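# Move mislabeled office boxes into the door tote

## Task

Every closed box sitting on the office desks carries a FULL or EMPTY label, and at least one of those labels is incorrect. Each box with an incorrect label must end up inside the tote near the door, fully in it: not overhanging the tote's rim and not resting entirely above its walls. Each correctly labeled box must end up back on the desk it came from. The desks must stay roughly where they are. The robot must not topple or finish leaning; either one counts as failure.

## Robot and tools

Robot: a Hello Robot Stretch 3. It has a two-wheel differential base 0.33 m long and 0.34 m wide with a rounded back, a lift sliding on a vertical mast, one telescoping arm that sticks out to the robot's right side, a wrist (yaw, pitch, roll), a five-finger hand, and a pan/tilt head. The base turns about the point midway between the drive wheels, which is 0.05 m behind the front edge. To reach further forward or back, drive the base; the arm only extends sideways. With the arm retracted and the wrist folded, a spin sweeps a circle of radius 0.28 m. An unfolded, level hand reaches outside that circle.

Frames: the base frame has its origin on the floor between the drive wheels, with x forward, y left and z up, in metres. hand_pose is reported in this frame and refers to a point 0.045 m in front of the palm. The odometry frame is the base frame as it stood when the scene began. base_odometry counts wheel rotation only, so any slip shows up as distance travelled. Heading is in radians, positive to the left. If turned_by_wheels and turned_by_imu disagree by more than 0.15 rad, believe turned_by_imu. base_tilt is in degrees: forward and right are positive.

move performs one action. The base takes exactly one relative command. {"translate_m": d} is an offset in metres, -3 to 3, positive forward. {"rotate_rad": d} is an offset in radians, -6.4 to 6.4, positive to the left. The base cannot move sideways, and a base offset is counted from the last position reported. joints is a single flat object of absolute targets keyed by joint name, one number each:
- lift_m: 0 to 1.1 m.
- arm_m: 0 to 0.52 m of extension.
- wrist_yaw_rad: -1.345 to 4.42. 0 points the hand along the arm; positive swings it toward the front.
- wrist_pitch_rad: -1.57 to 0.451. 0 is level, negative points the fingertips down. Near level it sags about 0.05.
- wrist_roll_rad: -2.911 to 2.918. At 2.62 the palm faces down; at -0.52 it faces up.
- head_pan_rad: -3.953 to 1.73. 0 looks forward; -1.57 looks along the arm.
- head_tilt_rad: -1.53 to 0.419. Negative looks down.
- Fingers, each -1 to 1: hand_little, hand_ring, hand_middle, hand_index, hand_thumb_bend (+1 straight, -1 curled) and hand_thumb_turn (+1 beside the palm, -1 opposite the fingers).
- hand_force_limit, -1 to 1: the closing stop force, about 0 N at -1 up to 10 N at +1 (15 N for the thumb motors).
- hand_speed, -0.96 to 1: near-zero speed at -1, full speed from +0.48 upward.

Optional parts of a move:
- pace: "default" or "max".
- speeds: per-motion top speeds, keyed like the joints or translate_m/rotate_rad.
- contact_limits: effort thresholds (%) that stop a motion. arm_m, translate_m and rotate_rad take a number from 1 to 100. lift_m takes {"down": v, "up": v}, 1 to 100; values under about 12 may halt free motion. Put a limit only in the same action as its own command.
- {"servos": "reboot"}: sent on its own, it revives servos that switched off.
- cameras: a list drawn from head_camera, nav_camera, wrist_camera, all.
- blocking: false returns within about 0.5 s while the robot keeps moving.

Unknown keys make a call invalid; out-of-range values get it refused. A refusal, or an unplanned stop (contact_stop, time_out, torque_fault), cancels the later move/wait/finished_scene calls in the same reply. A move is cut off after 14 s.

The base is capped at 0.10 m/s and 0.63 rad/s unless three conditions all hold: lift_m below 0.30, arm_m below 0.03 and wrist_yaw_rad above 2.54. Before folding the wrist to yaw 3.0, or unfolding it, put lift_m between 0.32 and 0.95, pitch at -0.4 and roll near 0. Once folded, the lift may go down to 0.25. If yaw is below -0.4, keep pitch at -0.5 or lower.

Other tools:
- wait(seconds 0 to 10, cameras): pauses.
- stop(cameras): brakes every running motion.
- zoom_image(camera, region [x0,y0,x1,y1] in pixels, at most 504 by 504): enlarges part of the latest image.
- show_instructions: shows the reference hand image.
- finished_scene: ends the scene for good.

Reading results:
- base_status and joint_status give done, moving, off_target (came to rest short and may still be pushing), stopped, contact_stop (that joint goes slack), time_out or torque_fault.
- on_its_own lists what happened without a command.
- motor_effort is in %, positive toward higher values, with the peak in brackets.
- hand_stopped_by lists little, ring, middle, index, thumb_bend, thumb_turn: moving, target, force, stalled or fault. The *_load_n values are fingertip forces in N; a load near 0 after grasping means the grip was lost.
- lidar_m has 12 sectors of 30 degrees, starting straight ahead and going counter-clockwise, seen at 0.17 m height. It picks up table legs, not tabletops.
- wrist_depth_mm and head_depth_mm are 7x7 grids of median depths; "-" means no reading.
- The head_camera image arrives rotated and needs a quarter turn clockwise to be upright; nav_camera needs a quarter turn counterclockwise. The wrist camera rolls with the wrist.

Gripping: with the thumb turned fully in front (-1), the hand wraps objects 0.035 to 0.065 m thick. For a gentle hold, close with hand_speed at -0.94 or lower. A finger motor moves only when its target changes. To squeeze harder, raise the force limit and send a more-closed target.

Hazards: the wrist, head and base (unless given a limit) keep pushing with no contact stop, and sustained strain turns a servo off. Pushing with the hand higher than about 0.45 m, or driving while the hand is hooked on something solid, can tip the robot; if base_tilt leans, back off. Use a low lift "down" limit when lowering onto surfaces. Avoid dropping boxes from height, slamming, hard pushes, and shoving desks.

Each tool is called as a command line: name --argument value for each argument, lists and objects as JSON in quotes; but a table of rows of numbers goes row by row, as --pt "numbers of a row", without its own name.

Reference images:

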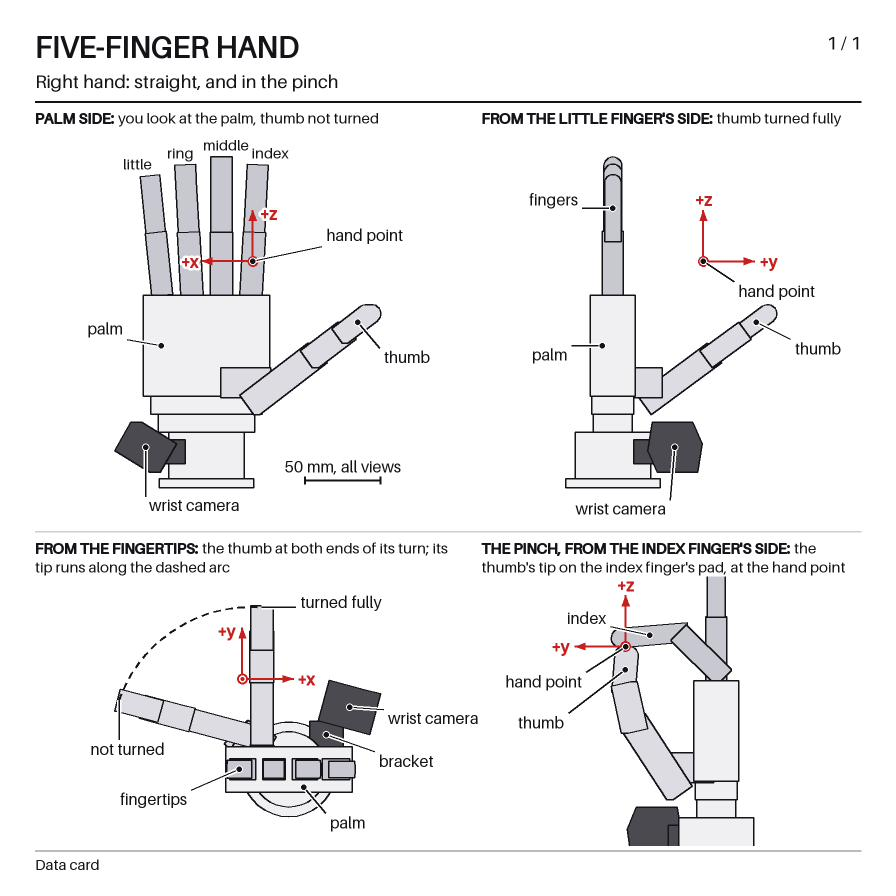

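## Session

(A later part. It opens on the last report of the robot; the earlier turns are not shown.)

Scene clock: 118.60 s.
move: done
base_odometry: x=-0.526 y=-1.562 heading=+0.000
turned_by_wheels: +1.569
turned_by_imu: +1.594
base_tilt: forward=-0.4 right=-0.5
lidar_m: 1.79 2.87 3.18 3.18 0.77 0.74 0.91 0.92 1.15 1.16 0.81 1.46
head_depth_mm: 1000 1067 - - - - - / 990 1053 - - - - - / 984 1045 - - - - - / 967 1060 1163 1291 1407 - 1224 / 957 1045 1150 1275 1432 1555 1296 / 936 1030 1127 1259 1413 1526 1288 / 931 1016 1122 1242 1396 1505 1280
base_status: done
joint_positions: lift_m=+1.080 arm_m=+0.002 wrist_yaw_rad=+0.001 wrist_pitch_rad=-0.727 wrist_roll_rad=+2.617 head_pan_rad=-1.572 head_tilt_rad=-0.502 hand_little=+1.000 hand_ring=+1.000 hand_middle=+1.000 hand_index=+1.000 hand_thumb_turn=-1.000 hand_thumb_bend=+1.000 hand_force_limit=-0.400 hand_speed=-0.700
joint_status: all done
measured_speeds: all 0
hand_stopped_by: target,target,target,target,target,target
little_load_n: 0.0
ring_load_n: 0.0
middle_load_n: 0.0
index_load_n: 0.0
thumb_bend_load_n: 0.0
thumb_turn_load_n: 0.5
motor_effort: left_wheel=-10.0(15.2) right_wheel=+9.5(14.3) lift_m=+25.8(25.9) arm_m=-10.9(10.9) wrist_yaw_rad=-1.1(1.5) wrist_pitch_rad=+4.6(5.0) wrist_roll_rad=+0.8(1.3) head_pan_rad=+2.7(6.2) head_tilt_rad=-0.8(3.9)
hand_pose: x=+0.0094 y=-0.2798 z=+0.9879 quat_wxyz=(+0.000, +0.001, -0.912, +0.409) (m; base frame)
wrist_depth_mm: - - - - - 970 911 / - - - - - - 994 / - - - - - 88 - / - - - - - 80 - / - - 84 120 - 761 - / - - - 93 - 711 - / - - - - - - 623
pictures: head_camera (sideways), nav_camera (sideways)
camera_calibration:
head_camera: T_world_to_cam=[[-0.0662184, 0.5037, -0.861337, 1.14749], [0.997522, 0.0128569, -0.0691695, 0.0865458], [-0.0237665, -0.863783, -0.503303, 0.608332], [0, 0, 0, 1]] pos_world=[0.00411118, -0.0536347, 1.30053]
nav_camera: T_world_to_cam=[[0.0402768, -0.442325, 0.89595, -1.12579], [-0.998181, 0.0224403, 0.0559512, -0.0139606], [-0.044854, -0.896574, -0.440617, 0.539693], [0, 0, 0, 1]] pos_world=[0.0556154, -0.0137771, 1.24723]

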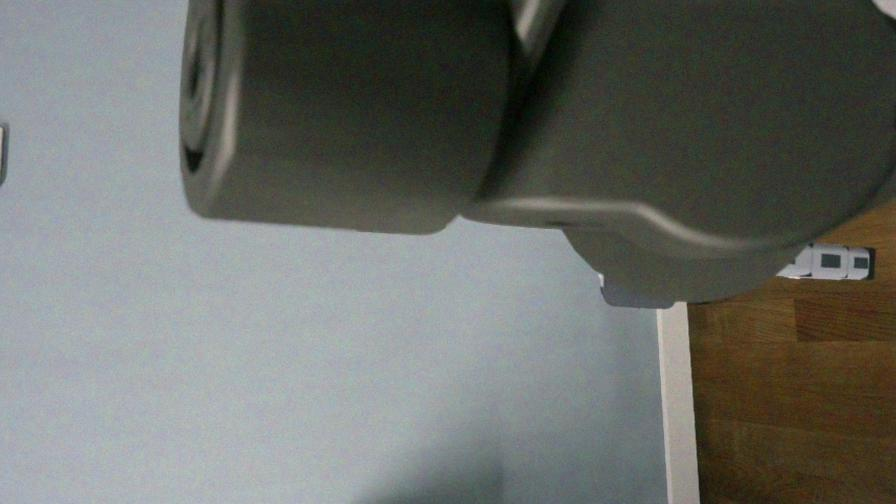

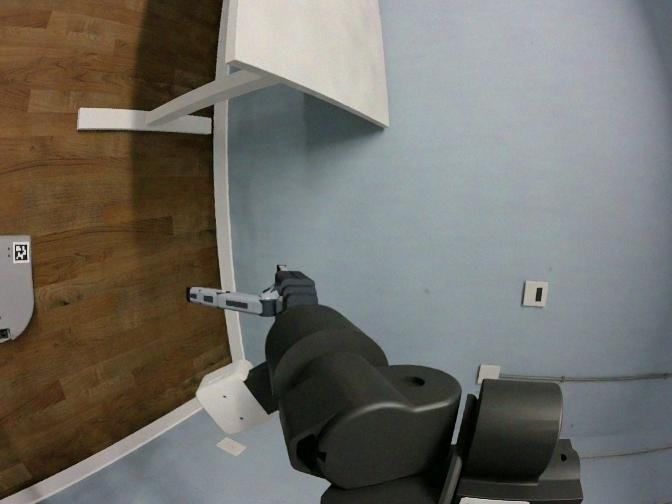

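move --base '{"translate_m": 0.6}' --cameras '["head_camera","nav_camera"]'

Scene clock: 125.87 s.
move: done
base_odometry: x=+0.074 y=-1.562 heading=+0.000
turned_by_wheels: +0.000
turned_by_imu: -0.002
base_tilt: forward=-0.4 right=-0.7
lidar_m: 2.24 2.27 2.50 3.25 2.18 1.25 1.50 1.52 1.17 0.64 1.08 1.21
head_depth_mm: 926 990 - - - - - / 917 979 - - - - - / 911 968 - - - - - / 892 979 1057 796 641 - 425 / 879 967 1038 792 590 471 412 / 870 949 1027 785 585 468 410 / 862 940 1013 775 581 466 398
base_status: done
joint_positions: lift_m=+1.080 arm_m=+0.002 wrist_yaw_rad=+0.001 wrist_pitch_rad=-0.727 wrist_roll_rad=+2.617 head_pan_rad=-1.570 head_tilt_rad=-0.500 hand_little=+1.000 hand_ring=+1.000 hand_middle=+1.000 hand_index=+1.000 hand_thumb_turn=-1.000 hand_thumb_bend=+1.000 hand_force_limit=-0.400 hand_speed=-0.700
joint_status: not commanded
measured_speeds: all 0
hand_stopped_by: target,target,target,target,target,target
little_load_n: 0.0
ring_load_n: 0.0
middle_load_n: 0.0
index_load_n: 0.0
thumb_bend_load_n: 0.0
thumb_turn_load_n: 0.0
motor_effort: left_wheel=+1.8(8.5) right_wheel=+6.5(12.7) lift_m=+26.0(26.3) arm_m=-16.9(17.1) wrist_yaw_rad=-0.6(1.6) wrist_pitch_rad=+4.5(5.0) wrist_roll_rad=+0.6(1.3) head_pan_rad=+2.0(3.8) head_tilt_rad=+3.0(3.9)
hand_pose: x=+0.0094 y=-0.2798 z=+0.9879 quat_wxyz=(+0.000, +0.001, -0.912, +0.409) (m; base frame)
wrist_depth_mm: - 305 255 216 212 980 875 / - - 302 253 218 199 984 / - - 338 299 258 87 200 / - - - 328 314 81 218 / - - 84 118 - 276 250 / - - - 93 - - 297 / - - - - - - 336
pictures: head_camera (sideways), nav_camera (sideways)
camera_calibration:
head_camera: T_world_to_cam=[[-0.0673579, 0.501906, -0.862296, 1.14874], [0.997491, 0.0150041, -0.0691854, 0.0865811], [-0.0217865, -0.864792, -0.501657, 0.606186], [0, 0, 0, 1]] pos_world=[0.00421947, -0.0536329, 1.30064]
nav_camera: T_world_to_cam=[[0.0412136, -0.440471, 0.89682, -1.1269], [-0.998231, 0.020349, 0.0558683, -0.0138865], [-0.0428577, -0.897536, -0.438853, 0.537369], [0, 0, 0, 1]] pos_world=[0.0556121, -0.0137761, 1.24723]

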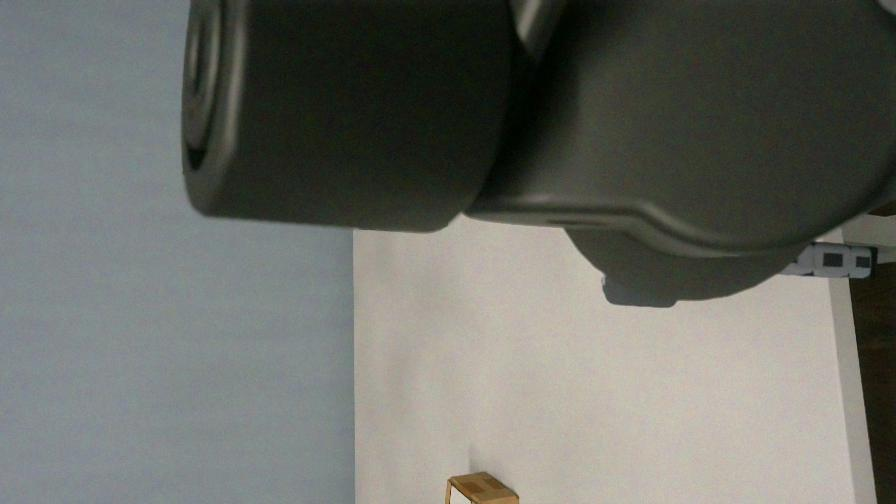

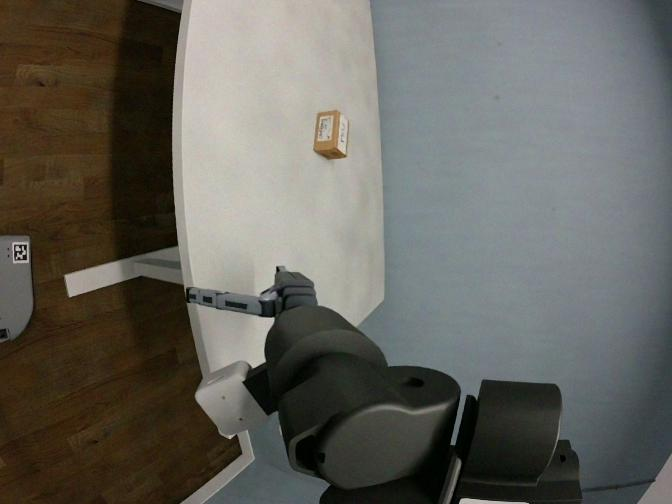

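move --joints '{"head_pan_rad": -1.2, "head_tilt_rad": -0.55}' --cameras '["head_camera"]'

move --joints '{"head_pan_rad": -0.7, "head_tilt_rad": -0.45}' --cameras '["head_camera"]'

Scene clock: 127.77 s.
move: done
base_odometry: x=+0.074 y=-1.562 heading=+0.000
turned_by_wheels: +0.000
turned_by_imu: +0.000
base_tilt: forward=-0.4 right=-0.6
lidar_m: 2.23 2.27 2.51 3.24 2.19 1.25 1.51 1.52 1.17 0.64 1.09 1.20
head_depth_mm: 854 935 994 763 599 - 390 / 876 953 1022 754 573 461 406 / 900 987 1037 750 569 460 1197 / 923 1012 1069 699 564 456 1214 / 946 1037 1064 705 559 453 1236 / 973 1064 1046 723 556 450 1260 / 997 1097 1026 718 551 460 1246
base_status: not commanded
joint_positions: lift_m=+1.080 arm_m=+0.002 wrist_yaw_rad=+0.001 wrist_pitch_rad=-0.727 wrist_roll_rad=+2.617 head_pan_rad=-1.189 head_tilt_rad=-0.544 hand_little=+1.000 hand_ring=+1.000 hand_middle=+1.000 hand_index=+1.000 hand_thumb_turn=-1.000 hand_thumb_bend=+1.000 hand_force_limit=-0.400 hand_speed=-0.700
joint_status: all done
measured_speeds: all 0
hand_stopped_by: target,target,target,target,target,target
little_load_n: 0.0
ring_load_n: 0.0
middle_load_n: 0.0
index_load_n: -0.5
thumb_bend_load_n: 0.0
thumb_turn_load_n: 0.0
motor_effort: left_wheel=+1.6(2.6) right_wheel=+6.3(6.7) lift_m=+26.1(26.6) arm_m=-18.3(18.4) wrist_yaw_rad=-1.0(1.7) wrist_pitch_rad=+4.5(4.9) wrist_roll_rad=+0.8(1.0) head_pan_rad=+1.8(6.8) head_tilt_rad=-3.6(4.7)
hand_pose: x=+0.0094 y=-0.2798 z=+0.9879 quat_wxyz=(+0.000, +0.001, -0.912, +0.409) (m; base frame)
wrist_depth_mm: - 305 255 217 211 969 884 / - - 301 252 217 200 997 / - - 338 303 256 87 198 / - - - 327 314 81 217 / - - 84 118 - 276 251 / - - - 93 - - 293 / - - - - - - 336
pictures: head_camera (sideways)
camera_calibration:
head_camera: T_world_to_cam=[[-0.263416, 0.475629, -0.839279, 1.11992], [0.919058, 0.388124, -0.0685009, 0.0861306], [0.293163, -0.789391, -0.539368, 0.65327], [0, 0, 0, 1]] pos_world=[0.0243306, -0.0504105, 1.29818]

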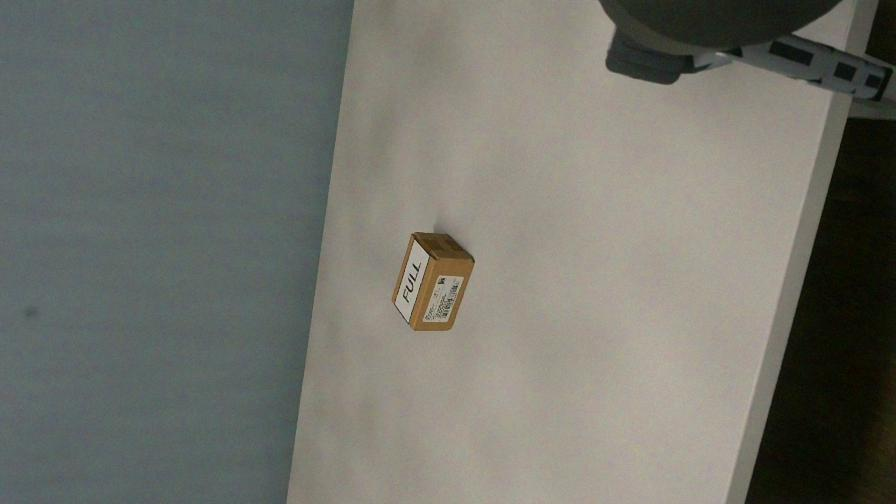

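Scene clock: 128.63 s.
move: done
base_odometry: x=+0.074 y=-1.562 heading=+0.000
turned_by_wheels: +0.000
turned_by_imu: +0.000
base_tilt: forward=-0.1 right=-0.7
lidar_m: 2.24 2.26 2.49 3.23 2.18 1.26 1.51 1.52 1.17 0.64 1.08 1.21
head_depth_mm: 983 1042 1103 920 653 508 416 / 1061 1122 1197 906 649 506 414 / 1152 1226 1278 893 642 502 435 / 1260 1344 1373 881 637 498 1306 / 1377 1490 1404 871 632 529 1342 / 1525 1683 1385 860 624 1510 1339 / 1715 1887 1960 849 671 1565 1329
base_status: not commanded
joint_positions: lift_m=+1.080 arm_m=+0.002 wrist_yaw_rad=+0.001 wrist_pitch_rad=-0.727 wrist_roll_rad=+2.617 head_pan_rad=-0.681 head_tilt_rad=-0.453 hand_little=+1.000 hand_ring=+1.000 hand_middle=+1.000 hand_index=+1.000 hand_thumb_turn=-1.000 hand_thumb_bend=+1.000 hand_force_limit=-0.400 hand_speed=-0.700
joint_status: all done
measured_speeds: all 0
hand_stopped_by: target,target,target,target,target,target
little_load_n: 0.0
ring_load_n: 0.0
middle_load_n: 0.0
index_load_n: 0.0
thumb_bend_load_n: 0.0
thumb_turn_load_n: 0.0
motor_effort: left_wheel=+2.3(2.8) right_wheel=+6.4(6.7) lift_m=+26.3(26.4) arm_m=-19.3(19.4) wrist_yaw_rad=-0.9(1.5) wrist_pitch_rad=+4.5(4.9) wrist_roll_rad=+0.8(1.0) head_pan_rad=+0.1(6.0) head_tilt_rad=+3.2(4.4)
hand_pose: x=+0.0094 y=-0.2798 z=+0.9879 quat_wxyz=(+0.000, +0.001, -0.912, +0.409) (m; base frame)
wrist_depth_mm: - 306 253 216 213 971 875 / - - 298 251 217 200 976 / - - 342 305 258 88 199 / - - - 333 314 81 219 / - - 84 118 - 276 250 / - - - 93 - - 294 / - - - - - - 335
pictures: head_camera (sideways)
camera_calibration:
head_camera: T_world_to_cam=[[-0.400008, 0.237868, -0.885106, 1.18048], [0.61949, 0.781891, -0.0698375, 0.0897041], [0.675445, -0.57625, -0.46012, 0.547894], [0, 0, 0, 1]] pos_world=[0.0465581, -0.0352138, 1.30321]

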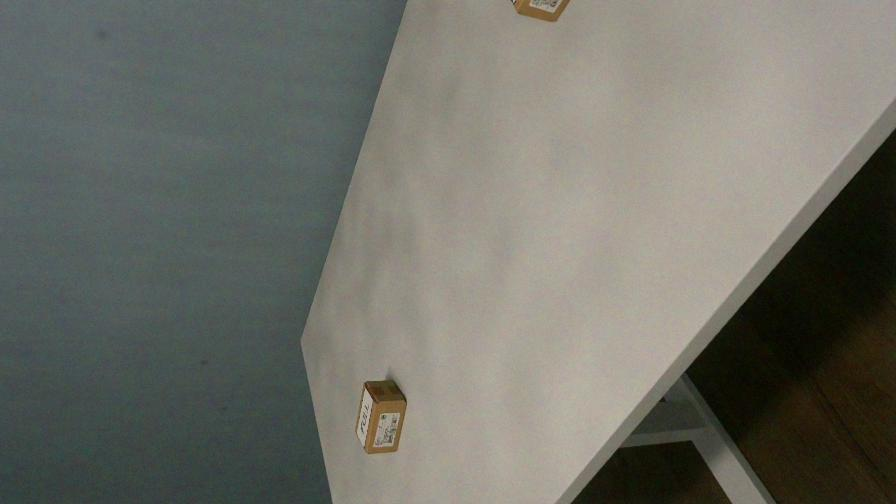

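zoom_image --camera "head_camera" --region '[320, 350, 440, 480]'

Scaled by 3.877 from the camera's 896x504 image, which has a finer 1280x720 frame.

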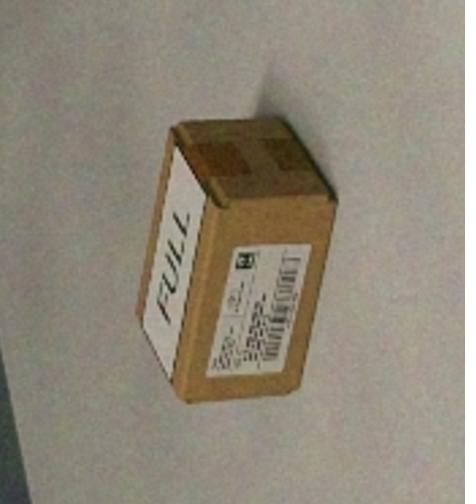

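move --base '{"translate_m": 0.294}' --joints '{"lift_m": 1.095, "wrist_yaw_rad": -0.036, "head_pan_rad": -1.57, "head_tilt_rad": -0.6}'

move --joints '{"arm_m": 0.343}' --cameras '["head_camera","wrist_camera"]'

Scene clock: 133.83 s.
move: done
base_odometry: x=+0.368 y=-1.562 heading=+0.000
turned_by_wheels: +0.000
turned_by_imu: -0.001
base_tilt: forward=-0.4 right=-0.7
lidar_m: 1.94 1.97 2.30 3.31 2.38 1.53 1.80 1.72 0.73 1.03 1.04 0.94
head_depth_mm: - - - - - - 1202 / - - - - - - 1202 / - - - - - - 1176 / 862 962 937 647 - 406 395 / 856 944 921 667 526 433 393 / 843 933 910 663 521 430 383 / 837 925 897 658 518 428 380
base_status: done
joint_positions: lift_m=+1.095 arm_m=+0.002 wrist_yaw_rad=-0.035 wrist_pitch_rad=-0.727 wrist_roll_rad=+2.617 head_pan_rad=-1.571 head_tilt_rad=-0.600 hand_little=+1.000 hand_ring=+1.000 hand_middle=+1.000 hand_index=+1.000 hand_thumb_turn=-1.000 hand_thumb_bend=+1.000 hand_force_limit=-0.400 hand_speed=-0.700
joint_status: all done
measured_speeds: all 0
hand_stopped_by: target,target,target,target,target,target
little_load_n: 0.0
ring_load_n: 0.0
middle_load_n: 0.0
index_load_n: 0.0
thumb_bend_load_n: 0.0
thumb_turn_load_n: 0.0
motor_effort: left_wheel=+2.6(8.3) right_wheel=+6.8(13.1) lift_m=+32.7(33.6) arm_m=-23.5(23.5) wrist_yaw_rad=-1.8(4.0) wrist_pitch_rad=+4.7(5.0) wrist_roll_rad=+1.0(1.1) head_pan_rad=+2.6(7.1) head_tilt_rad=-3.2(4.6)
hand_pose: x=+0.0047 y=-0.2808 z=+1.0029 quat_wxyz=(+0.008, -0.015, -0.912, +0.409) (m; base frame)
wrist_depth_mm: - 319 272 236 206 182 166 / - - 322 273 233 112 184 / - - - 319 274 87 207 / - - - - 328 81 235 / - - 84 117 - 298 273 / - - - 93 - - 322 / - - - - - - -
pictures: none

Scene clock: 137.57 s.
move: done
base_odometry: x=+0.368 y=-1.562 heading=+0.000
turned_by_wheels: +0.000
turned_by_imu: +0.000
base_tilt: forward=-0.5 right=-0.8
lidar_m: 1.94 1.97 2.31 3.24 2.37 1.53 1.80 1.72 0.73 1.03 1.05 0.94
head_depth_mm: 898 998 969 693 540 443 1191 / 344 980 955 687 537 440 1170 / 355 403 609 653 532 437 1171 / 852 464 804 639 529 436 396 / 855 947 919 667 526 433 393 / 843 934 904 660 522 430 383 / 836 922 897 656 517 427 381
base_status: not commanded
joint_positions: lift_m=+1.095 arm_m=+0.343 wrist_yaw_rad=-0.035 wrist_pitch_rad=-0.727 wrist_roll_rad=+2.617 head_pan_rad=-1.570 head_tilt_rad=-0.600 hand_little=+1.000 hand_ring=+1.000 hand_middle=+1.000 hand_index=+1.000 hand_thumb_turn=-1.000 hand_thumb_bend=+1.000 hand_force_limit=-0.400 hand_speed=-0.700
joint_status: all done
measured_speeds: all 0
hand_stopped_by: target,target,target,target,target,target
little_load_n: 0.0
ring_load_n: 0.0
middle_load_n: 0.0
index_load_n: 0.0
thumb_bend_load_n: 0.0
thumb_turn_load_n: 0.5
motor_effort: left_wheel=+2.7(3.7) right_wheel=+7.0(7.4) lift_m=+31.5(32.8) arm_m=+24.2(27.0) wrist_yaw_rad=-1.1(1.8) wrist_pitch_rad=+4.6(5.0) wrist_roll_rad=+0.9(1.2) head_pan_rad=+2.0(3.5) head_tilt_rad=-3.9(4.4)
hand_pose: x=+0.0047 y=-0.6215 z=+1.0029 quat_wxyz=(+0.008, -0.015, -0.912, +0.409) (m; base frame)
wrist_depth_mm: - 321 271 235 155 149 164 / - - 323 272 176 152 182 / - - - 319 277 87 204 / - - - - 327 81 234 / - - 84 118 - 296 266 / - - - 93 - - 316 / - - - - - - -
pictures: head_camera (sideways), wrist_camera
camera_calibration:
head_camera: T_world_to_cam=[[-0.0673974, 0.585711, -0.807713, 1.07761], [0.997486, 0.0217978, -0.0674258, 0.0842803], [-0.0218857, -0.810227, -0.585708, 0.715523], [0, 0, 0, 1]] pos_world=[0.00421936, -0.0532688, 1.29517]
wrist_camera: T_world_to_cam=[[0.856225, 0.295184, -0.423964, 0.663117], [0.51509, -0.425055, 0.744318, -1.01813], [0.0395027, -0.855684, -0.515989, 0.137472], [0, 0, 0, 1]] pos_world=[-0.0487792, -0.51087, 1.10989]

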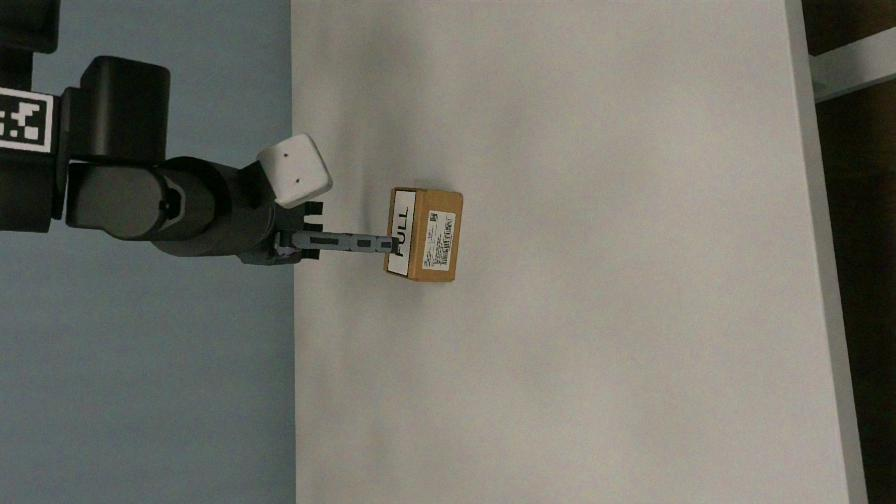

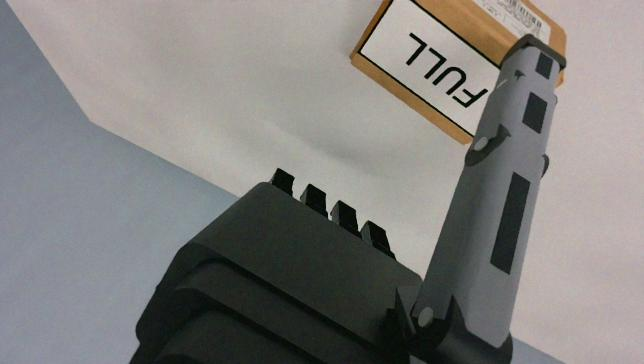

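move --joints '{"lift_m": 1.045}' --contact_limits '{"lift_m": {"down": 15}}' --speeds '{"lift_m": 0.05}' --cameras '["wrist_camera","head_camera"]'

Scene clock: 139.43 s.
move: done
base_odometry: x=+0.368 y=-1.562 heading=+0.000
turned_by_wheels: +0.000
turned_by_imu: +0.000
base_tilt: forward=-0.5 right=-0.6
lidar_m: 1.94 1.98 2.31 3.24 2.38 1.53 1.80 1.72 0.73 1.03 1.05 0.94
head_depth_mm: 853 995 970 692 541 443 1188 / 381 377 953 686 537 440 1170 / 377 387 488 653 533 438 1172 / 856 931 588 640 529 436 397 / 854 943 916 671 526 433 393 / 843 929 906 661 520 430 384 / 838 923 892 658 519 428 381
base_status: not commanded
joint_positions: lift_m=+1.045 arm_m=+0.343 wrist_yaw_rad=-0.035 wrist_pitch_rad=-0.727 wrist_roll_rad=+2.617 head_pan_rad=-1.570 head_tilt_rad=-0.600 hand_little=+1.000 hand_ring=+1.000 hand_middle=+1.000 hand_index=+1.000 hand_thumb_turn=-1.000 hand_thumb_bend=+1.000 hand_force_limit=-0.400 hand_speed=-0.700
joint_status: all done
measured_speeds: all 0
hand_stopped_by: target,target,target,target,target,target
little_load_n: 0.5
ring_load_n: 0.0
middle_load_n: 0.0
index_load_n: 0.0
thumb_bend_load_n: 0.0
thumb_turn_load_n: 0.5
motor_effort: left_wheel=+2.3(3.3) right_wheel=+7.1(7.4) lift_m=+25.4(30.6) arm_m=+23.6(24.2) wrist_yaw_rad=-1.3(1.7) wrist_pitch_rad=+4.8(5.0) wrist_roll_rad=+0.7(1.0) head_pan_rad=+1.6(3.5) head_tilt_rad=-2.1(3.8)
contact_limits: lift_m down 15 (down: maximum 72; up: maximum 65)
hand_pose: x=+0.0047 y=-0.6215 z=+0.9529 quat_wxyz=(+0.008, -0.015, -0.912, +0.409) (m; base frame)
wrist_depth_mm: 294 243 206 176 120 135 125 / - 296 244 202 119 117 140 / - - 299 246 138 89 150 / - - 310 285 164 81 175 / - - 84 120 221 221 205 / - - - 93 - 282 243 / - - - - - - 298
pictures: head_camera (sideways), wrist_camera
camera_calibration:
head_camera: T_world_to_cam=[[-0.0673974, 0.585711, -0.807713, 1.07761], [0.997486, 0.0217978, -0.0674258, 0.0842803], [-0.0218857, -0.810227, -0.585708, 0.715523], [0, 0, 0, 1]] pos_world=[0.00421936, -0.0532688, 1.29517]
wrist_camera: T_world_to_cam=[[0.856225, 0.295184, -0.423964, 0.641919], [0.51509, -0.425055, 0.744318, -0.980915], [0.0395027, -0.855684, -0.515989, 0.111673], [0, 0, 0, 1]] pos_world=[-0.0487792, -0.51087, 1.05989]

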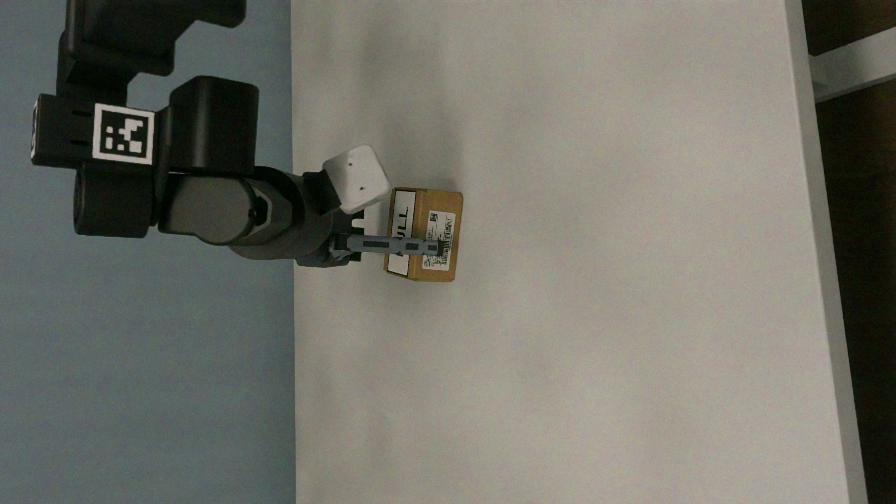

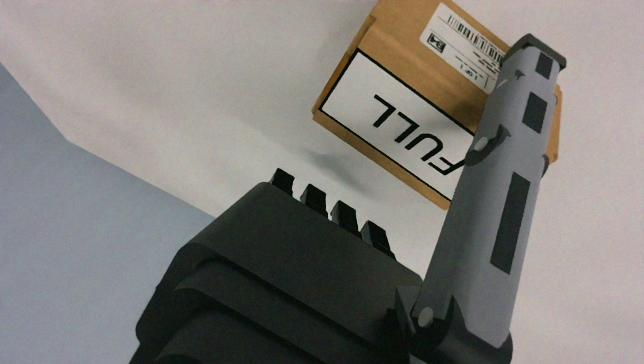

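move --base '{"translate_m": -0.01}' --joints '{"lift_m": 1.033, "arm_m": 0.335}' --contact_limits '{"lift_m": {"down": 15}}' --speeds '{"lift_m": 0.04}' --cameras '["wrist_camera"]'

Scene clock: 145.77 s.
move: done
base_odometry: x=+0.358 y=-1.562 heading=+0.000
turned_by_wheels: +0.000
turned_by_imu: +0.000
base_tilt: forward=-0.5 right=-0.7
lidar_m: 1.95 1.98 2.32 3.29 2.37 1.52 1.79 1.72 0.73 1.03 1.04 0.95
head_depth_mm: 865 318 965 692 542 443 1198 / 400 374 901 688 536 441 1169 / 840 380 488 652 535 438 1170 / 863 937 581 636 530 435 1158 / 855 952 918 667 525 433 393 / 849 934 910 662 521 431 383 / 835 927 896 657 517 427 381
base_status: done
joint_positions: lift_m=+1.033 arm_m=+0.335 wrist_yaw_rad=-0.035 wrist_pitch_rad=-0.726 wrist_roll_rad=+2.617 head_pan_rad=-1.570 head_tilt_rad=-0.600 hand_little=+1.000 hand_ring=+1.000 hand_middle=+1.000 hand_index=+1.000 hand_thumb_turn=-1.000 hand_thumb_bend=+1.000 hand_force_limit=-0.400 hand_speed=-0.700
joint_status: all done
measured_speeds: all 0
hand_stopped_by: target,target,target,target,target,target
little_load_n: 0.0
ring_load_n: 0.0
middle_load_n: 0.0
index_load_n: 0.0
thumb_bend_load_n: 0.0
thumb_turn_load_n: 0.0
motor_effort: left_wheel=-6.6(11.2) right_wheel=-3.1(6.9) lift_m=+26.4(26.4) arm_m=-23.7(25.2) wrist_yaw_rad=-1.0(1.4) wrist_pitch_rad=+4.7(4.8) wrist_roll_rad=+0.4(1.0) head_pan_rad=+2.1(3.4) head_tilt_rad=-2.5(2.9)
contact_limits: lift_m down 15 (down: maximum 72; up: maximum 65)
hand_pose: x=+0.0046 y=-0.6136 z=+0.9409 quat_wxyz=(+0.008, -0.015, -0.912, +0.409) (m; base frame)
wrist_depth_mm: 277 226 189 163 133 125 114 / 333 281 225 189 118 129 127 / - 326 276 155 122 89 141 / - - 313 269 146 81 160 / - - 84 119 190 204 186 / - - - 93 - 260 220 / - - - - - 321 272
pictures: wrist_camera
camera_calibration:
wrist_camera: T_world_to_cam=[[0.856347, 0.294684, -0.424065, 0.634361], [0.51491, -0.424918, 0.744522, -0.968778], [0.0392061, -0.855924, -0.515613, 0.11171], [0, 0, 0, 1]] pos_world=[-0.0487794, -0.502971, 1.04789]

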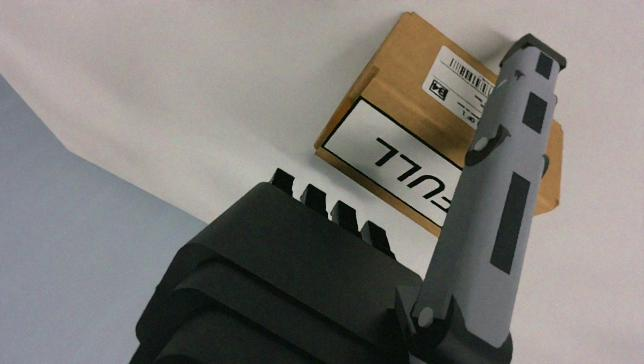

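move --joints '{"lift_m": 1.027}' --contact_limits '{"lift_m": {"down": 13}}' --speeds '{"lift_m": 0.03}' --cameras '["wrist_camera"]'

Scene clock: 146.60 s.
move: done
base_odometry: x=+0.358 y=-1.562 heading=+0.000
turned_by_wheels: +0.000
turned_by_imu: +0.000
base_tilt: forward=-0.4 right=-0.7
lidar_m: 1.95 1.98 2.32 3.30 2.36 1.52 1.79 1.72 0.73 1.03 1.05 0.95
head_depth_mm: 876 311 963 697 542 444 1195 / 850 376 864 685 536 440 1167 / 851 384 485 641 533 437 1163 / 863 929 581 637 528 435 1154 / 853 947 922 668 524 433 393 / 843 935 907 661 521 431 383 / 838 925 891 655 518 428 380
base_status: not commanded
joint_positions: lift_m=+1.027 arm_m=+0.335 wrist_yaw_rad=-0.035 wrist_pitch_rad=-0.726 wrist_roll_rad=+2.617 head_pan_rad=-1.570 head_tilt_rad=-0.600 hand_little=+1.000 hand_ring=+1.000 hand_middle=+1.000 hand_index=+1.000 hand_thumb_turn=-1.000 hand_thumb_bend=+1.000 hand_force_limit=-0.400 hand_speed=-0.700
joint_status: all done
measured_speeds: all 0
hand_stopped_by: target,target,target,target,target,target
little_load_n: 0.0
ring_load_n: 0.0
middle_load_n: 0.0
index_load_n: 0.0
thumb_bend_load_n: 0.0
thumb_turn_load_n: 0.0
motor_effort: left_wheel=-6.4(7.6) right_wheel=-2.6(3.1) lift_m=+25.4(27.1) arm_m=-22.2(23.0) wrist_yaw_rad=-1.1(1.4) wrist_pitch_rad=+4.6(4.8) wrist_roll_rad=+0.7(1.2) head_pan_rad=+1.5(3.1) head_tilt_rad=-2.3(2.8)
contact_limits: lift_m down 13 (down: maximum 72; up: maximum 65)
hand_pose: x=+0.0046 y=-0.6136 z=+0.9349 quat_wxyz=(+0.008, -0.015, -0.912, +0.409) (m; base frame)
wrist_depth_mm: 261 215 181 156 130 120 111 / 324 266 215 180 119 129 121 / - 325 267 145 116 89 136 / - - 308 206 136 81 152 / - - 84 120 164 123 179 / - - - 93 - 251 212 / - - - - - 312 265
pictures: wrist_camera
camera_calibration:
wrist_camera: T_world_to_cam=[[0.856347, 0.294684, -0.424065, 0.631816], [0.51491, -0.424918, 0.744522, -0.964311], [0.0392061, -0.855924, -0.515613, 0.108616], [0, 0, 0, 1]] pos_world=[-0.0487794, -0.502971, 1.04189]

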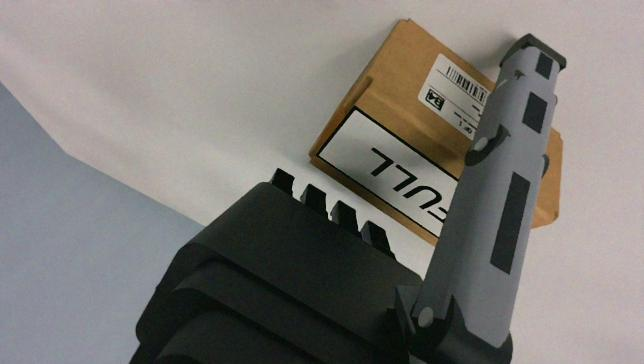

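move --joints '{"hand_index": 0.45, "hand_middle": 0.5, "hand_ring": 0.45, "hand_thumb_bend": 0.75, "hand_speed": -0.7, "hand_force_limit": -0.6}'

move --joints '{"hand_index": -0.4, "hand_middle": -0.4, "hand_ring": -0.4, "hand_thumb_bend": 0.0, "hand_speed": -0.9, "hand_force_limit": -0.4}' --cameras '["wrist_camera"]'

Scene clock: 148.03 s.
move: done
base_odometry: x=+0.358 y=-1.562 heading=+0.000
turned_by_wheels: +0.000
turned_by_imu: +0.000
base_tilt: forward=-0.3 right=-0.7
lidar_m: 1.96 1.98 2.31 3.30 2.37 1.52 1.79 1.72 0.73 1.03 1.04 0.95
head_depth_mm: 874 310 963 694 542 443 1184 / 851 375 864 686 537 441 1171 / 852 383 485 641 533 438 1168 / 865 931 581 636 528 436 1160 / 852 947 919 669 526 433 393 / 845 939 907 661 521 430 384 / 835 922 895 656 517 428 381
base_status: not commanded
joint_positions: lift_m=+1.027 arm_m=+0.335 wrist_yaw_rad=-0.035 wrist_pitch_rad=-0.726 wrist_roll_rad=+2.617 head_pan_rad=-1.570 head_tilt_rad=-0.600 hand_little=+1.000 hand_ring=+0.450 hand_middle=+0.500 hand_index=+0.450 hand_thumb_turn=-1.000 hand_thumb_bend=+0.750 hand_force_limit=-0.600 hand_speed=-0.700
joint_status: all done
measured_speeds: all 0
hand_stopped_by: target,target,target,target,target,target
little_load_n: 0.0
ring_load_n: 0.0
middle_load_n: 0.0
index_load_n: 0.0
thumb_bend_load_n: 0.0
thumb_turn_load_n: 0.0
motor_effort: left_wheel=-7.1(7.6) right_wheel=-2.8(3.0) lift_m=+26.4(26.6) arm_m=-20.4(22.1) wrist_yaw_rad=-0.7(1.5) wrist_pitch_rad=+4.8(4.9) wrist_roll_rad=+0.8(1.2) head_pan_rad=+2.8(3.1) head_tilt_rad=-2.1(2.6)
contact_limits: lift_m down 13 (down: maximum 72; up: maximum 65)
hand_pose: x=+0.0046 y=-0.6136 z=+0.9349 quat_wxyz=(+0.008, -0.015, -0.912, +0.409) (m; base frame)
wrist_depth_mm: 260 216 180 156 130 121 111 / 321 267 214 180 119 129 121 / - 322 263 145 116 125 136 / - - 310 166 136 85 152 / - - 84 117 162 120 179 / - - - 93 - 247 213 / - - - - - 315 265
pictures: none

Scene clock: 151.43 s.
move: off_target
base_odometry: x=+0.358 y=-1.562 heading=+0.000
turned_by_wheels: +0.000
turned_by_imu: +0.000
base_tilt: forward=-0.4 right=-0.6
lidar_m: 1.95 1.98 2.32 3.29 2.36 1.52 1.79 1.72 0.73 1.04 1.04 0.95
head_depth_mm: 876 311 962 696 540 444 1190 / 849 377 860 688 536 441 1173 / 852 382 484 640 532 438 1170 / 861 927 582 636 529 435 1161 / 854 952 918 667 527 432 394 / 849 936 909 663 521 430 383 / 836 926 894 654 517 428 381
base_status: not commanded
joint_positions: lift_m=+1.027 arm_m=+0.335 wrist_yaw_rad=-0.035 wrist_pitch_rad=-0.726 wrist_roll_rad=+2.617 head_pan_rad=-1.570 head_tilt_rad=-0.600 hand_little=+1.000 hand_ring=+0.246 hand_middle=+0.269 hand_index=+0.284 hand_thumb_turn=-1.000 hand_thumb_bend=+0.667 hand_force_limit=-0.400 hand_speed=-0.900
joint_status: hand_ring off_target (ended at +0.246, target -0.400); hand_middle off_target (ended at +0.269, target -0.400); hand_index off_target (ended at +0.284, target -0.400); hand_thumb_bend off_target (ended at +0.667, target +0.000); the others done
measured_speeds: all 0
hand_stopped_by: target,force,force,force,force,target
little_load_n: 0.0
ring_load_n: 1.5
middle_load_n: 4.5
index_load_n: 2.0
thumb_bend_load_n: 8.5
thumb_turn_load_n: 0.5
motor_effort: left_wheel=-6.2(8.1) right_wheel=-2.9(3.1) lift_m=+28.1(28.5) arm_m=-15.8(20.4) wrist_yaw_rad=-0.8(1.5) wrist_pitch_rad=+4.4(5.0) wrist_roll_rad=+0.7(1.1) head_pan_rad=+2.0(3.4) head_tilt_rad=-1.5(2.4)
contact_limits: lift_m down 13 (down: maximum 72; up: maximum 65)
hand_pose: x=+0.0046 y=-0.6137 z=+0.9350 quat_wxyz=(+0.008, -0.015, -0.912, +0.409) (m; base frame)
wrist_depth_mm: 260 215 181 155 131 121 111 / 322 269 214 180 120 130 122 / - 324 263 146 116 130 136 / - - 306 160 136 87 152 / - - 84 120 163 119 178 / - - - 93 - 245 213 / - - - - - 310 263
pictures: wrist_camera
camera_calibration:
wrist_camera: T_world_to_cam=[[0.85636, 0.294556, -0.424129, 0.631862], [0.51489, -0.424721, 0.744648, -0.964419], [0.0392038, -0.856066, -0.515378, 0.108352], [0, 0, 0, 1]] pos_world=[-0.0487794, -0.502971, 1.04199]

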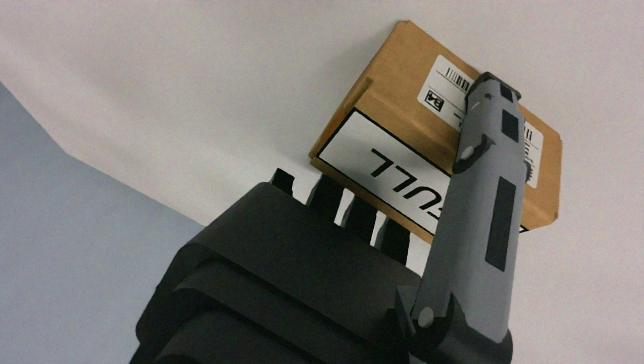

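move --joints '{"lift_m": 1.067}' --speeds '{"lift_m": 0.04}' --cameras '["wrist_camera"]'

wait --seconds 0.3 --cameras '["head_camera"]'

Scene clock: 153.07 s.
move: done
base_odometry: x=+0.358 y=-1.562 heading=+0.000
turned_by_wheels: +0.000
turned_by_imu: +0.000
base_tilt: forward=-0.4 right=-0.7
lidar_m: 1.95 1.98 2.32 3.30 2.36 1.52 1.79 1.72 0.73 1.03 1.04 0.95
head_depth_mm: 299 1005 964 694 542 444 1186 / 352 359 961 686 536 441 1173 / 363 380 469 658 533 438 1172 / 855 914 614 628 529 436 1158 / 851 945 918 666 525 432 394 / 844 939 907 662 522 430 384 / 833 929 898 656 518 427 380
base_status: not commanded
joint_positions: lift_m=+1.067 arm_m=+0.335 wrist_yaw_rad=-0.035 wrist_pitch_rad=-0.734 wrist_roll_rad=+2.617 head_pan_rad=-1.570 head_tilt_rad=-0.600 hand_little=+1.000 hand_ring=+0.246 hand_middle=+0.269 hand_index=+0.284 hand_thumb_turn=-1.000 hand_thumb_bend=+0.667 hand_force_limit=-0.400 hand_speed=-0.900
joint_status: all done
measured_speeds: all 0
hand_stopped_by: target,force,force,force,force,target
little_load_n: 0.0
ring_load_n: 1.5
middle_load_n: 3.5
index_load_n: 2.0
thumb_bend_load_n: 9.0
thumb_turn_load_n: 0.0
motor_effort: left_wheel=-6.6(7.6) right_wheel=-2.6(2.9) lift_m=+33.6(35.9) arm_m=-13.7(15.7) wrist_yaw_rad=-0.9(1.4) wrist_pitch_rad=+6.0(6.3) wrist_roll_rad=+0.8(1.1) head_pan_rad=+2.8(3.0) head_tilt_rad=-1.8(2.1)
hand_pose: x=+0.0047 y=-0.6119 z=+0.9739 quat_wxyz=(+0.008, -0.015, -0.914, +0.406) (m; base frame)
wrist_depth_mm: 329 279 232 200 166 156 142 / - 330 275 236 120 166 157 / - - 329 144 116 106 174 / - - - 157 136 87 196 / - - 84 120 164 123 229 / - - - 93 - 314 271 / - - - - - - 321
pictures: wrist_camera
camera_calibration:
wrist_camera: T_world_to_cam=[[0.856464, 0.297807, -0.421639, 0.647388], [0.514708, -0.430475, 0.741463, -0.993077], [0.0393076, -0.852057, -0.52197, 0.138871], [0, 0, 0, 1]] pos_world=[-0.0487792, -0.501966, 1.08178]

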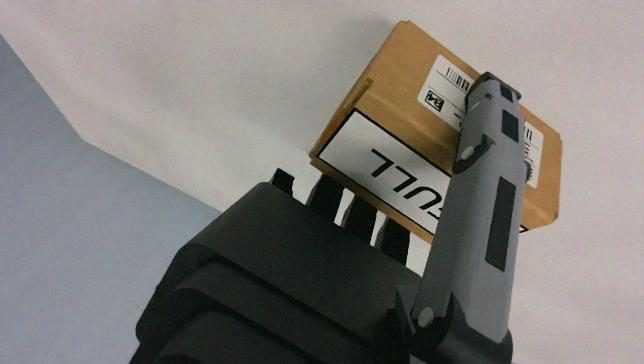

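Scene clock: 153.37 s.
base_odometry: x=+0.358 y=-1.562 heading=+0.000
turned_by_wheels: +0.000
turned_by_imu: +0.000
base_tilt: forward=-0.2 right=-0.6
lidar_m: 1.95 1.98 2.31 3.30 2.37 1.52 1.79 1.73 0.73 1.03 1.05 0.94
head_depth_mm: 299 1002 967 692 541 444 1190 / 352 358 955 687 536 440 1179 / 363 379 469 659 533 438 1159 / 853 920 614 625 531 436 1157 / 848 945 916 666 524 433 393 / 843 937 908 660 522 430 384 / 836 919 891 658 518 428 381
base_status: not commanded
joint_positions: lift_m=+1.067 arm_m=+0.335 wrist_yaw_rad=-0.035 wrist_pitch_rad=-0.734 wrist_roll_rad=+2.617 head_pan_rad=-1.570 head_tilt_rad=-0.600 hand_little=+1.000 hand_ring=+0.246 hand_middle=+0.269 hand_index=+0.284 hand_thumb_turn=-1.000 hand_thumb_bend=+0.667 hand_force_limit=-0.400 hand_speed=-0.900
joint_status: all done
measured_speeds: all 0
hand_stopped_by: target,force,force,force,force,target
little_load_n: 0.0
ring_load_n: 1.0
middle_load_n: 4.0
index_load_n: 2.0
thumb_bend_load_n: 9.0
thumb_turn_load_n: 0.5
motor_effort: left_wheel=-6.6(7.6) right_wheel=-2.6(2.9) lift_m=+33.1(35.9) arm_m=-13.3(15.7) wrist_yaw_rad=-1.4(1.4) wrist_pitch_rad=+6.1(6.3) wrist_roll_rad=+0.7(1.1) head_pan_rad=+2.3(3.0) head_tilt_rad=-1.1(2.1)
hand_pose: x=+0.0047 y=-0.6119 z=+0.9739 quat_wxyz=(+0.008, -0.015, -0.914, +0.406) (m; base frame)
wrist_depth_mm: 328 278 232 201 165 156 143 / - 323 276 236 119 165 157 / - - 324 145 116 106 174 / - - - 158 136 86 195 / - - 84 120 164 123 230 / - - - 93 - 318 271 / - - - - - - 324
wait: 0.30 s; at rest by 0.27 s
pictures: head_camera (sideways)
camera_calibration:
head_camera: T_world_to_cam=[[-0.0673974, 0.585711, -0.807713, 1.07761], [0.997486, 0.0217978, -0.0674258, 0.0842803], [-0.0218857, -0.810227, -0.585708, 0.715523], [0, 0, 0, 1]] pos_world=[0.00421936, -0.0532688, 1.29517]

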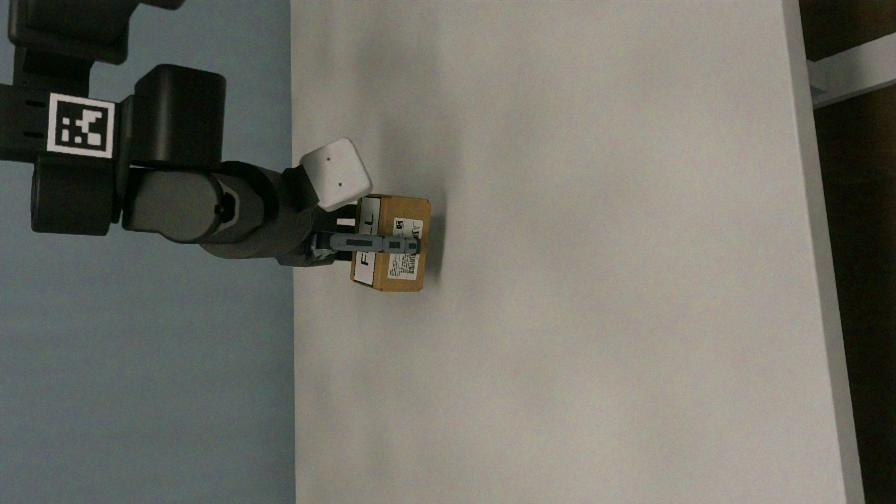

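move --joints '{"lift_m": 1.028}' --contact_limits '{"lift_m": {"down": 12}}' --speeds '{"lift_m": 0.04}'

move --joints '{"hand_index": 0.6, "hand_middle": 0.6, "hand_ring": 0.6, "hand_thumb_bend": 0.95, "hand_speed": -0.7}'

move --joints '{"lift_m": 1.1, "hand_index": 1, "hand_middle": 1, "hand_ring": 1, "hand_thumb_bend": 1}'

move --joints '{"arm_m": 0.0, "head_pan_rad": -1.0, "head_tilt_rad": -0.5}' --cameras '["head_camera"]'

Scene clock: 155.67 s.
move: done
base_odometry: x=+0.358 y=-1.562 heading=+0.000
turned_by_wheels: +0.000
turned_by_imu: +0.000
base_tilt: forward=-0.4 right=-0.7
lidar_m: 1.95 1.98 2.32 3.28 2.37 1.52 1.79 1.73 0.73 1.03 1.05 0.95
head_depth_mm: 872 310 961 694 541 444 1199 / 846 376 860 687 537 440 1173 / 854 382 485 640 533 438 1160 / 861 929 581 636 530 435 1157 / 856 950 919 667 526 433 393 / 845 935 907 662 523 430 383 / 836 921 893 657 516 428 380
base_status: not commanded
joint_positions: lift_m=+1.028 arm_m=+0.335 wrist_yaw_rad=-0.035 wrist_pitch_rad=-0.734 wrist_roll_rad=+2.617 head_pan_rad=-1.570 head_tilt_rad=-0.600 hand_little=+1.000 hand_ring=+0.246 hand_middle=+0.269 hand_index=+0.284 hand_thumb_turn=-1.000 hand_thumb_bend=+0.667 hand_force_limit=-0.400 hand_speed=-0.900
joint_status: all done
measured_speeds: all 0
hand_stopped_by: target,force,force,force,force,target
little_load_n: 0.0
ring_load_n: 1.0
middle_load_n: 3.0
index_load_n: 1.5
thumb_bend_load_n: 9.5
thumb_turn_load_n: 0.5
motor_effort: left_wheel=-6.3(7.6) right_wheel=-2.6(3.0) lift_m=+24.4(30.0) arm_m=-10.1(12.2) wrist_yaw_rad=-0.8(1.4) wrist_pitch_rad=+5.8(6.4) wrist_roll_rad=+0.4(1.1) head_pan_rad=+1.5(3.7) head_tilt_rad=-1.3(1.9)
contact_limits: lift_m down 12 (down: maximum 72; up: maximum 65)
hand_pose: x=+0.0047 y=-0.6119 z=+0.9350 quat_wxyz=(+0.008, -0.015, -0.914, +0.406) (m; base frame)
wrist_depth_mm: 260 215 180 155 131 122 111 / 326 265 215 180 119 130 122 / - 321 262 146 116 106 137 / - - 303 160 136 87 152 / - - 84 119 164 119 181 / - - - 93 - 241 213 / - - - - - 305 263
pictures: none

Scene clock: 156.80 s.
move: done
base_odometry: x=+0.358 y=-1.562 heading=+0.000
turned_by_wheels: +0.000
turned_by_imu: +0.000
base_tilt: forward=-0.5 right=-0.6
lidar_m: 1.95 1.98 2.32 3.31 2.37 1.52 1.79 1.73 0.73 1.03 1.04 0.95
head_depth_mm: 872 310 962 694 542 443 1188 / 849 376 861 688 537 441 1169 / 850 383 487 642 532 438 1170 / 866 931 580 635 528 435 1159 / 857 945 916 668 526 433 394 / 846 940 909 661 523 430 383 / 836 927 894 656 518 428 381
base_status: not commanded
joint_positions: lift_m=+1.028 arm_m=+0.335 wrist_yaw_rad=-0.035 wrist_pitch_rad=-0.730 wrist_roll_rad=+2.617 head_pan_rad=-1.570 head_tilt_rad=-0.600 hand_little=+1.000 hand_ring=+0.600 hand_middle=+0.600 hand_index=+0.600 hand_thumb_turn=-1.000 hand_thumb_bend=+0.950 hand_force_limit=-0.400 hand_speed=-0.700
joint_status: all done
measured_speeds: all 0
hand_stopped_by: target,target,target,target,target,target
little_load_n: 0.0
ring_load_n: 0.0
middle_load_n: 0.0
index_load_n: 0.0
thumb_bend_load_n: 0.0
thumb_turn_load_n: 0.0
motor_effort: left_wheel=-5.9(7.5) right_wheel=-2.9(3.1) lift_m=+30.0(30.0) arm_m=-8.9(10.4) wrist_yaw_rad=-0.9(1.4) wrist_pitch_rad=+5.2(6.0) wrist_roll_rad=+0.8(1.2) head_pan_rad=+2.2(3.1) head_tilt_rad=-0.5(1.2)
contact_limits: lift_m down 12 (down: maximum 72; up: maximum 65)
hand_pose: x=+0.0046 y=-0.6127 z=+0.9354 quat_wxyz=(+0.008, -0.015, -0.913, +0.408) (m; base frame)
wrist_depth_mm: 261 213 180 156 131 121 112 / 324 267 215 181 119 127 122 / - 324 265 146 116 92 137 / - - 308 174 138 82 152 / - - 84 117 166 121 180 / - - - 93 - 250 212 / - - - - - 315 264
pictures: none

Scene clock: 158.30 s.
move: done
base_odometry: x=+0.358 y=-1.562 heading=+0.000
turned_by_wheels: +0.000
turned_by_imu: +0.000
base_tilt: forward=-0.5 right=-0.6
lidar_m: 1.95 1.98 2.32 3.30 2.37 1.52 1.79 1.72 0.73 1.03 1.05 0.94
head_depth_mm: 891 1001 958 694 541 443 1192 / 336 989 945 686 537 440 1179 / 356 416 686 658 533 438 1176 / 852 460 834 639 530 435 1157 / 854 948 915 670 525 432 393 / 843 940 906 662 522 430 383 / 837 928 895 655 518 428 380
base_status: not commanded
joint_positions: lift_m=+1.100 arm_m=+0.335 wrist_yaw_rad=-0.035 wrist_pitch_rad=-0.729 wrist_roll_rad=+2.617 head_pan_rad=-1.570 head_tilt_rad=-0.600 hand_little=+1.000 hand_ring=+1.000 hand_middle=+1.000 hand_index=+1.000 hand_thumb_turn=-1.000 hand_thumb_bend=+1.000 hand_force_limit=-0.400 hand_speed=-0.700
joint_status: all done
measured_speeds: all 0
hand_stopped_by: target,target,target,target,target,target
little_load_n: 0.0
ring_load_n: 0.0
middle_load_n: 0.0
index_load_n: -0.5
thumb_bend_load_n: 0.0
thumb_turn_load_n: 0.0
motor_effort: left_wheel=-6.2(7.6) right_wheel=-2.8(3.0) lift_m=+33.0(34.3) arm_m=-6.8(8.9) wrist_yaw_rad=-0.9(1.6) wrist_pitch_rad=+5.1(5.4) wrist_roll_rad=+0.9(1.1) head_pan_rad=+2.0(4.0) head_tilt_rad=-0.1(1.4)
hand_pose: x=+0.0046 y=-0.6130 z=+1.0076 quat_wxyz=(+0.008, -0.015, -0.913, +0.408) (m; base frame)
wrist_depth_mm: - 326 279 236 164 160 168 / - - 324 276 180 157 183 / - - - 326 278 88 210 / - - - - 328 81 238 / - - 84 118 - 299 270 / - - - 93 - - 322 / - - - - - - -
pictures: none

Scene clock: 161.97 s.
move: done
base_odometry: x=+0.358 y=-1.562 heading=+0.000
turned_by_wheels: +0.000
turned_by_imu: +0.000
base_tilt: forward=-0.6 right=-0.5
lidar_m: 1.94 1.98 2.31 3.30 2.36 1.52 1.79 1.72 0.73 1.03 1.04 0.95
head_depth_mm: 837 899 976 825 611 486 402 / 870 942 1023 821 606 482 398 / 912 989 1061 811 600 479 398 / 949 1036 1093 800 594 475 395 / 990 1087 1144 793 591 472 403 / 1048 1152 1181 783 587 469 420 / 1101 1217 1155 743 583 466 1227
base_status: not commanded
joint_positions: lift_m=+1.100 arm_m=+0.002 wrist_yaw_rad=-0.035 wrist_pitch_rad=-0.729 wrist_roll_rad=+2.617 head_pan_rad=-0.999 head_tilt_rad=-0.500 hand_little=+1.000 hand_ring=+1.000 hand_middle=+1.000 hand_index=+1.000 hand_thumb_turn=-1.000 hand_thumb_bend=+1.000 hand_force_limit=-0.400 hand_speed=-0.700
joint_status: all done
joint sent to its limit — arm_m, lower limit.
measured_speeds: all 0
hand_stopped_by: target,target,target,target,target,target
little_load_n: 0.0
ring_load_n: 0.0
middle_load_n: 0.0
index_load_n: 0.0
thumb_bend_load_n: -0.5
thumb_turn_load_n: 0.0
motor_effort: left_wheel=-6.7(7.9) right_wheel=-2.4(3.1) lift_m=+28.8(33.2) arm_m=-24.5(27.1) wrist_yaw_rad=-0.7(1.5) wrist_pitch_rad=+5.0(5.4) wrist_roll_rad=+0.8(1.0) head_pan_rad=-2.7(5.2) head_tilt_rad=+2.6(4.7)
hand_pose: x=+0.0046 y=-0.2803 z=+1.0076 quat_wxyz=(+0.008, -0.015, -0.913, +0.408) (m; base frame)
wrist_depth_mm: - 328 275 238 211 187 170 / - - 325 280 243 - 187 / - - - 326 284 88 210 / - - - - 333 81 239 / - - 84 118 - 300 278 / - - - 93 - - 323 / - - - - - - -
pictures: head_camera (sideways)
camera_calibration:
head_camera: T_world_to_cam=[[-0.327903, 0.386006, -0.862252, 1.15029], [0.831224, 0.551619, -0.0691596, 0.0874958], [0.448939, -0.739403, -0.501735, 0.603412], [0, 0, 0, 1]] pos_world=[0.0335587, -0.0461166, 1.30064]

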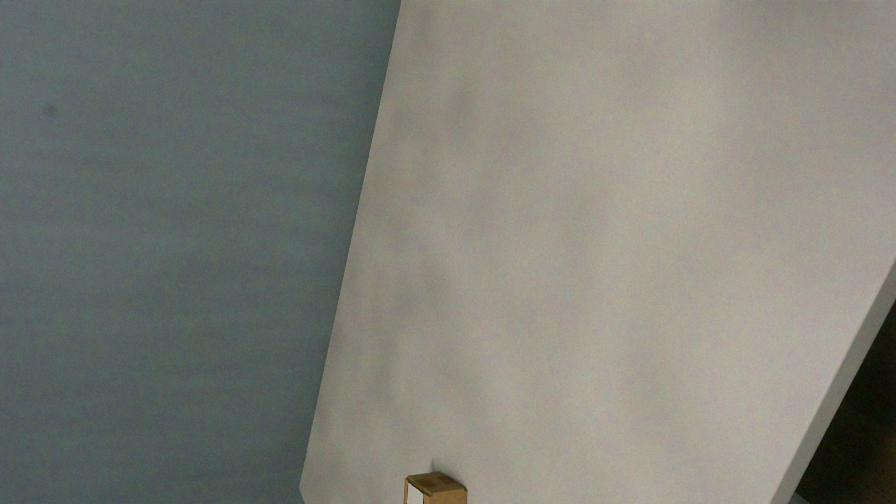

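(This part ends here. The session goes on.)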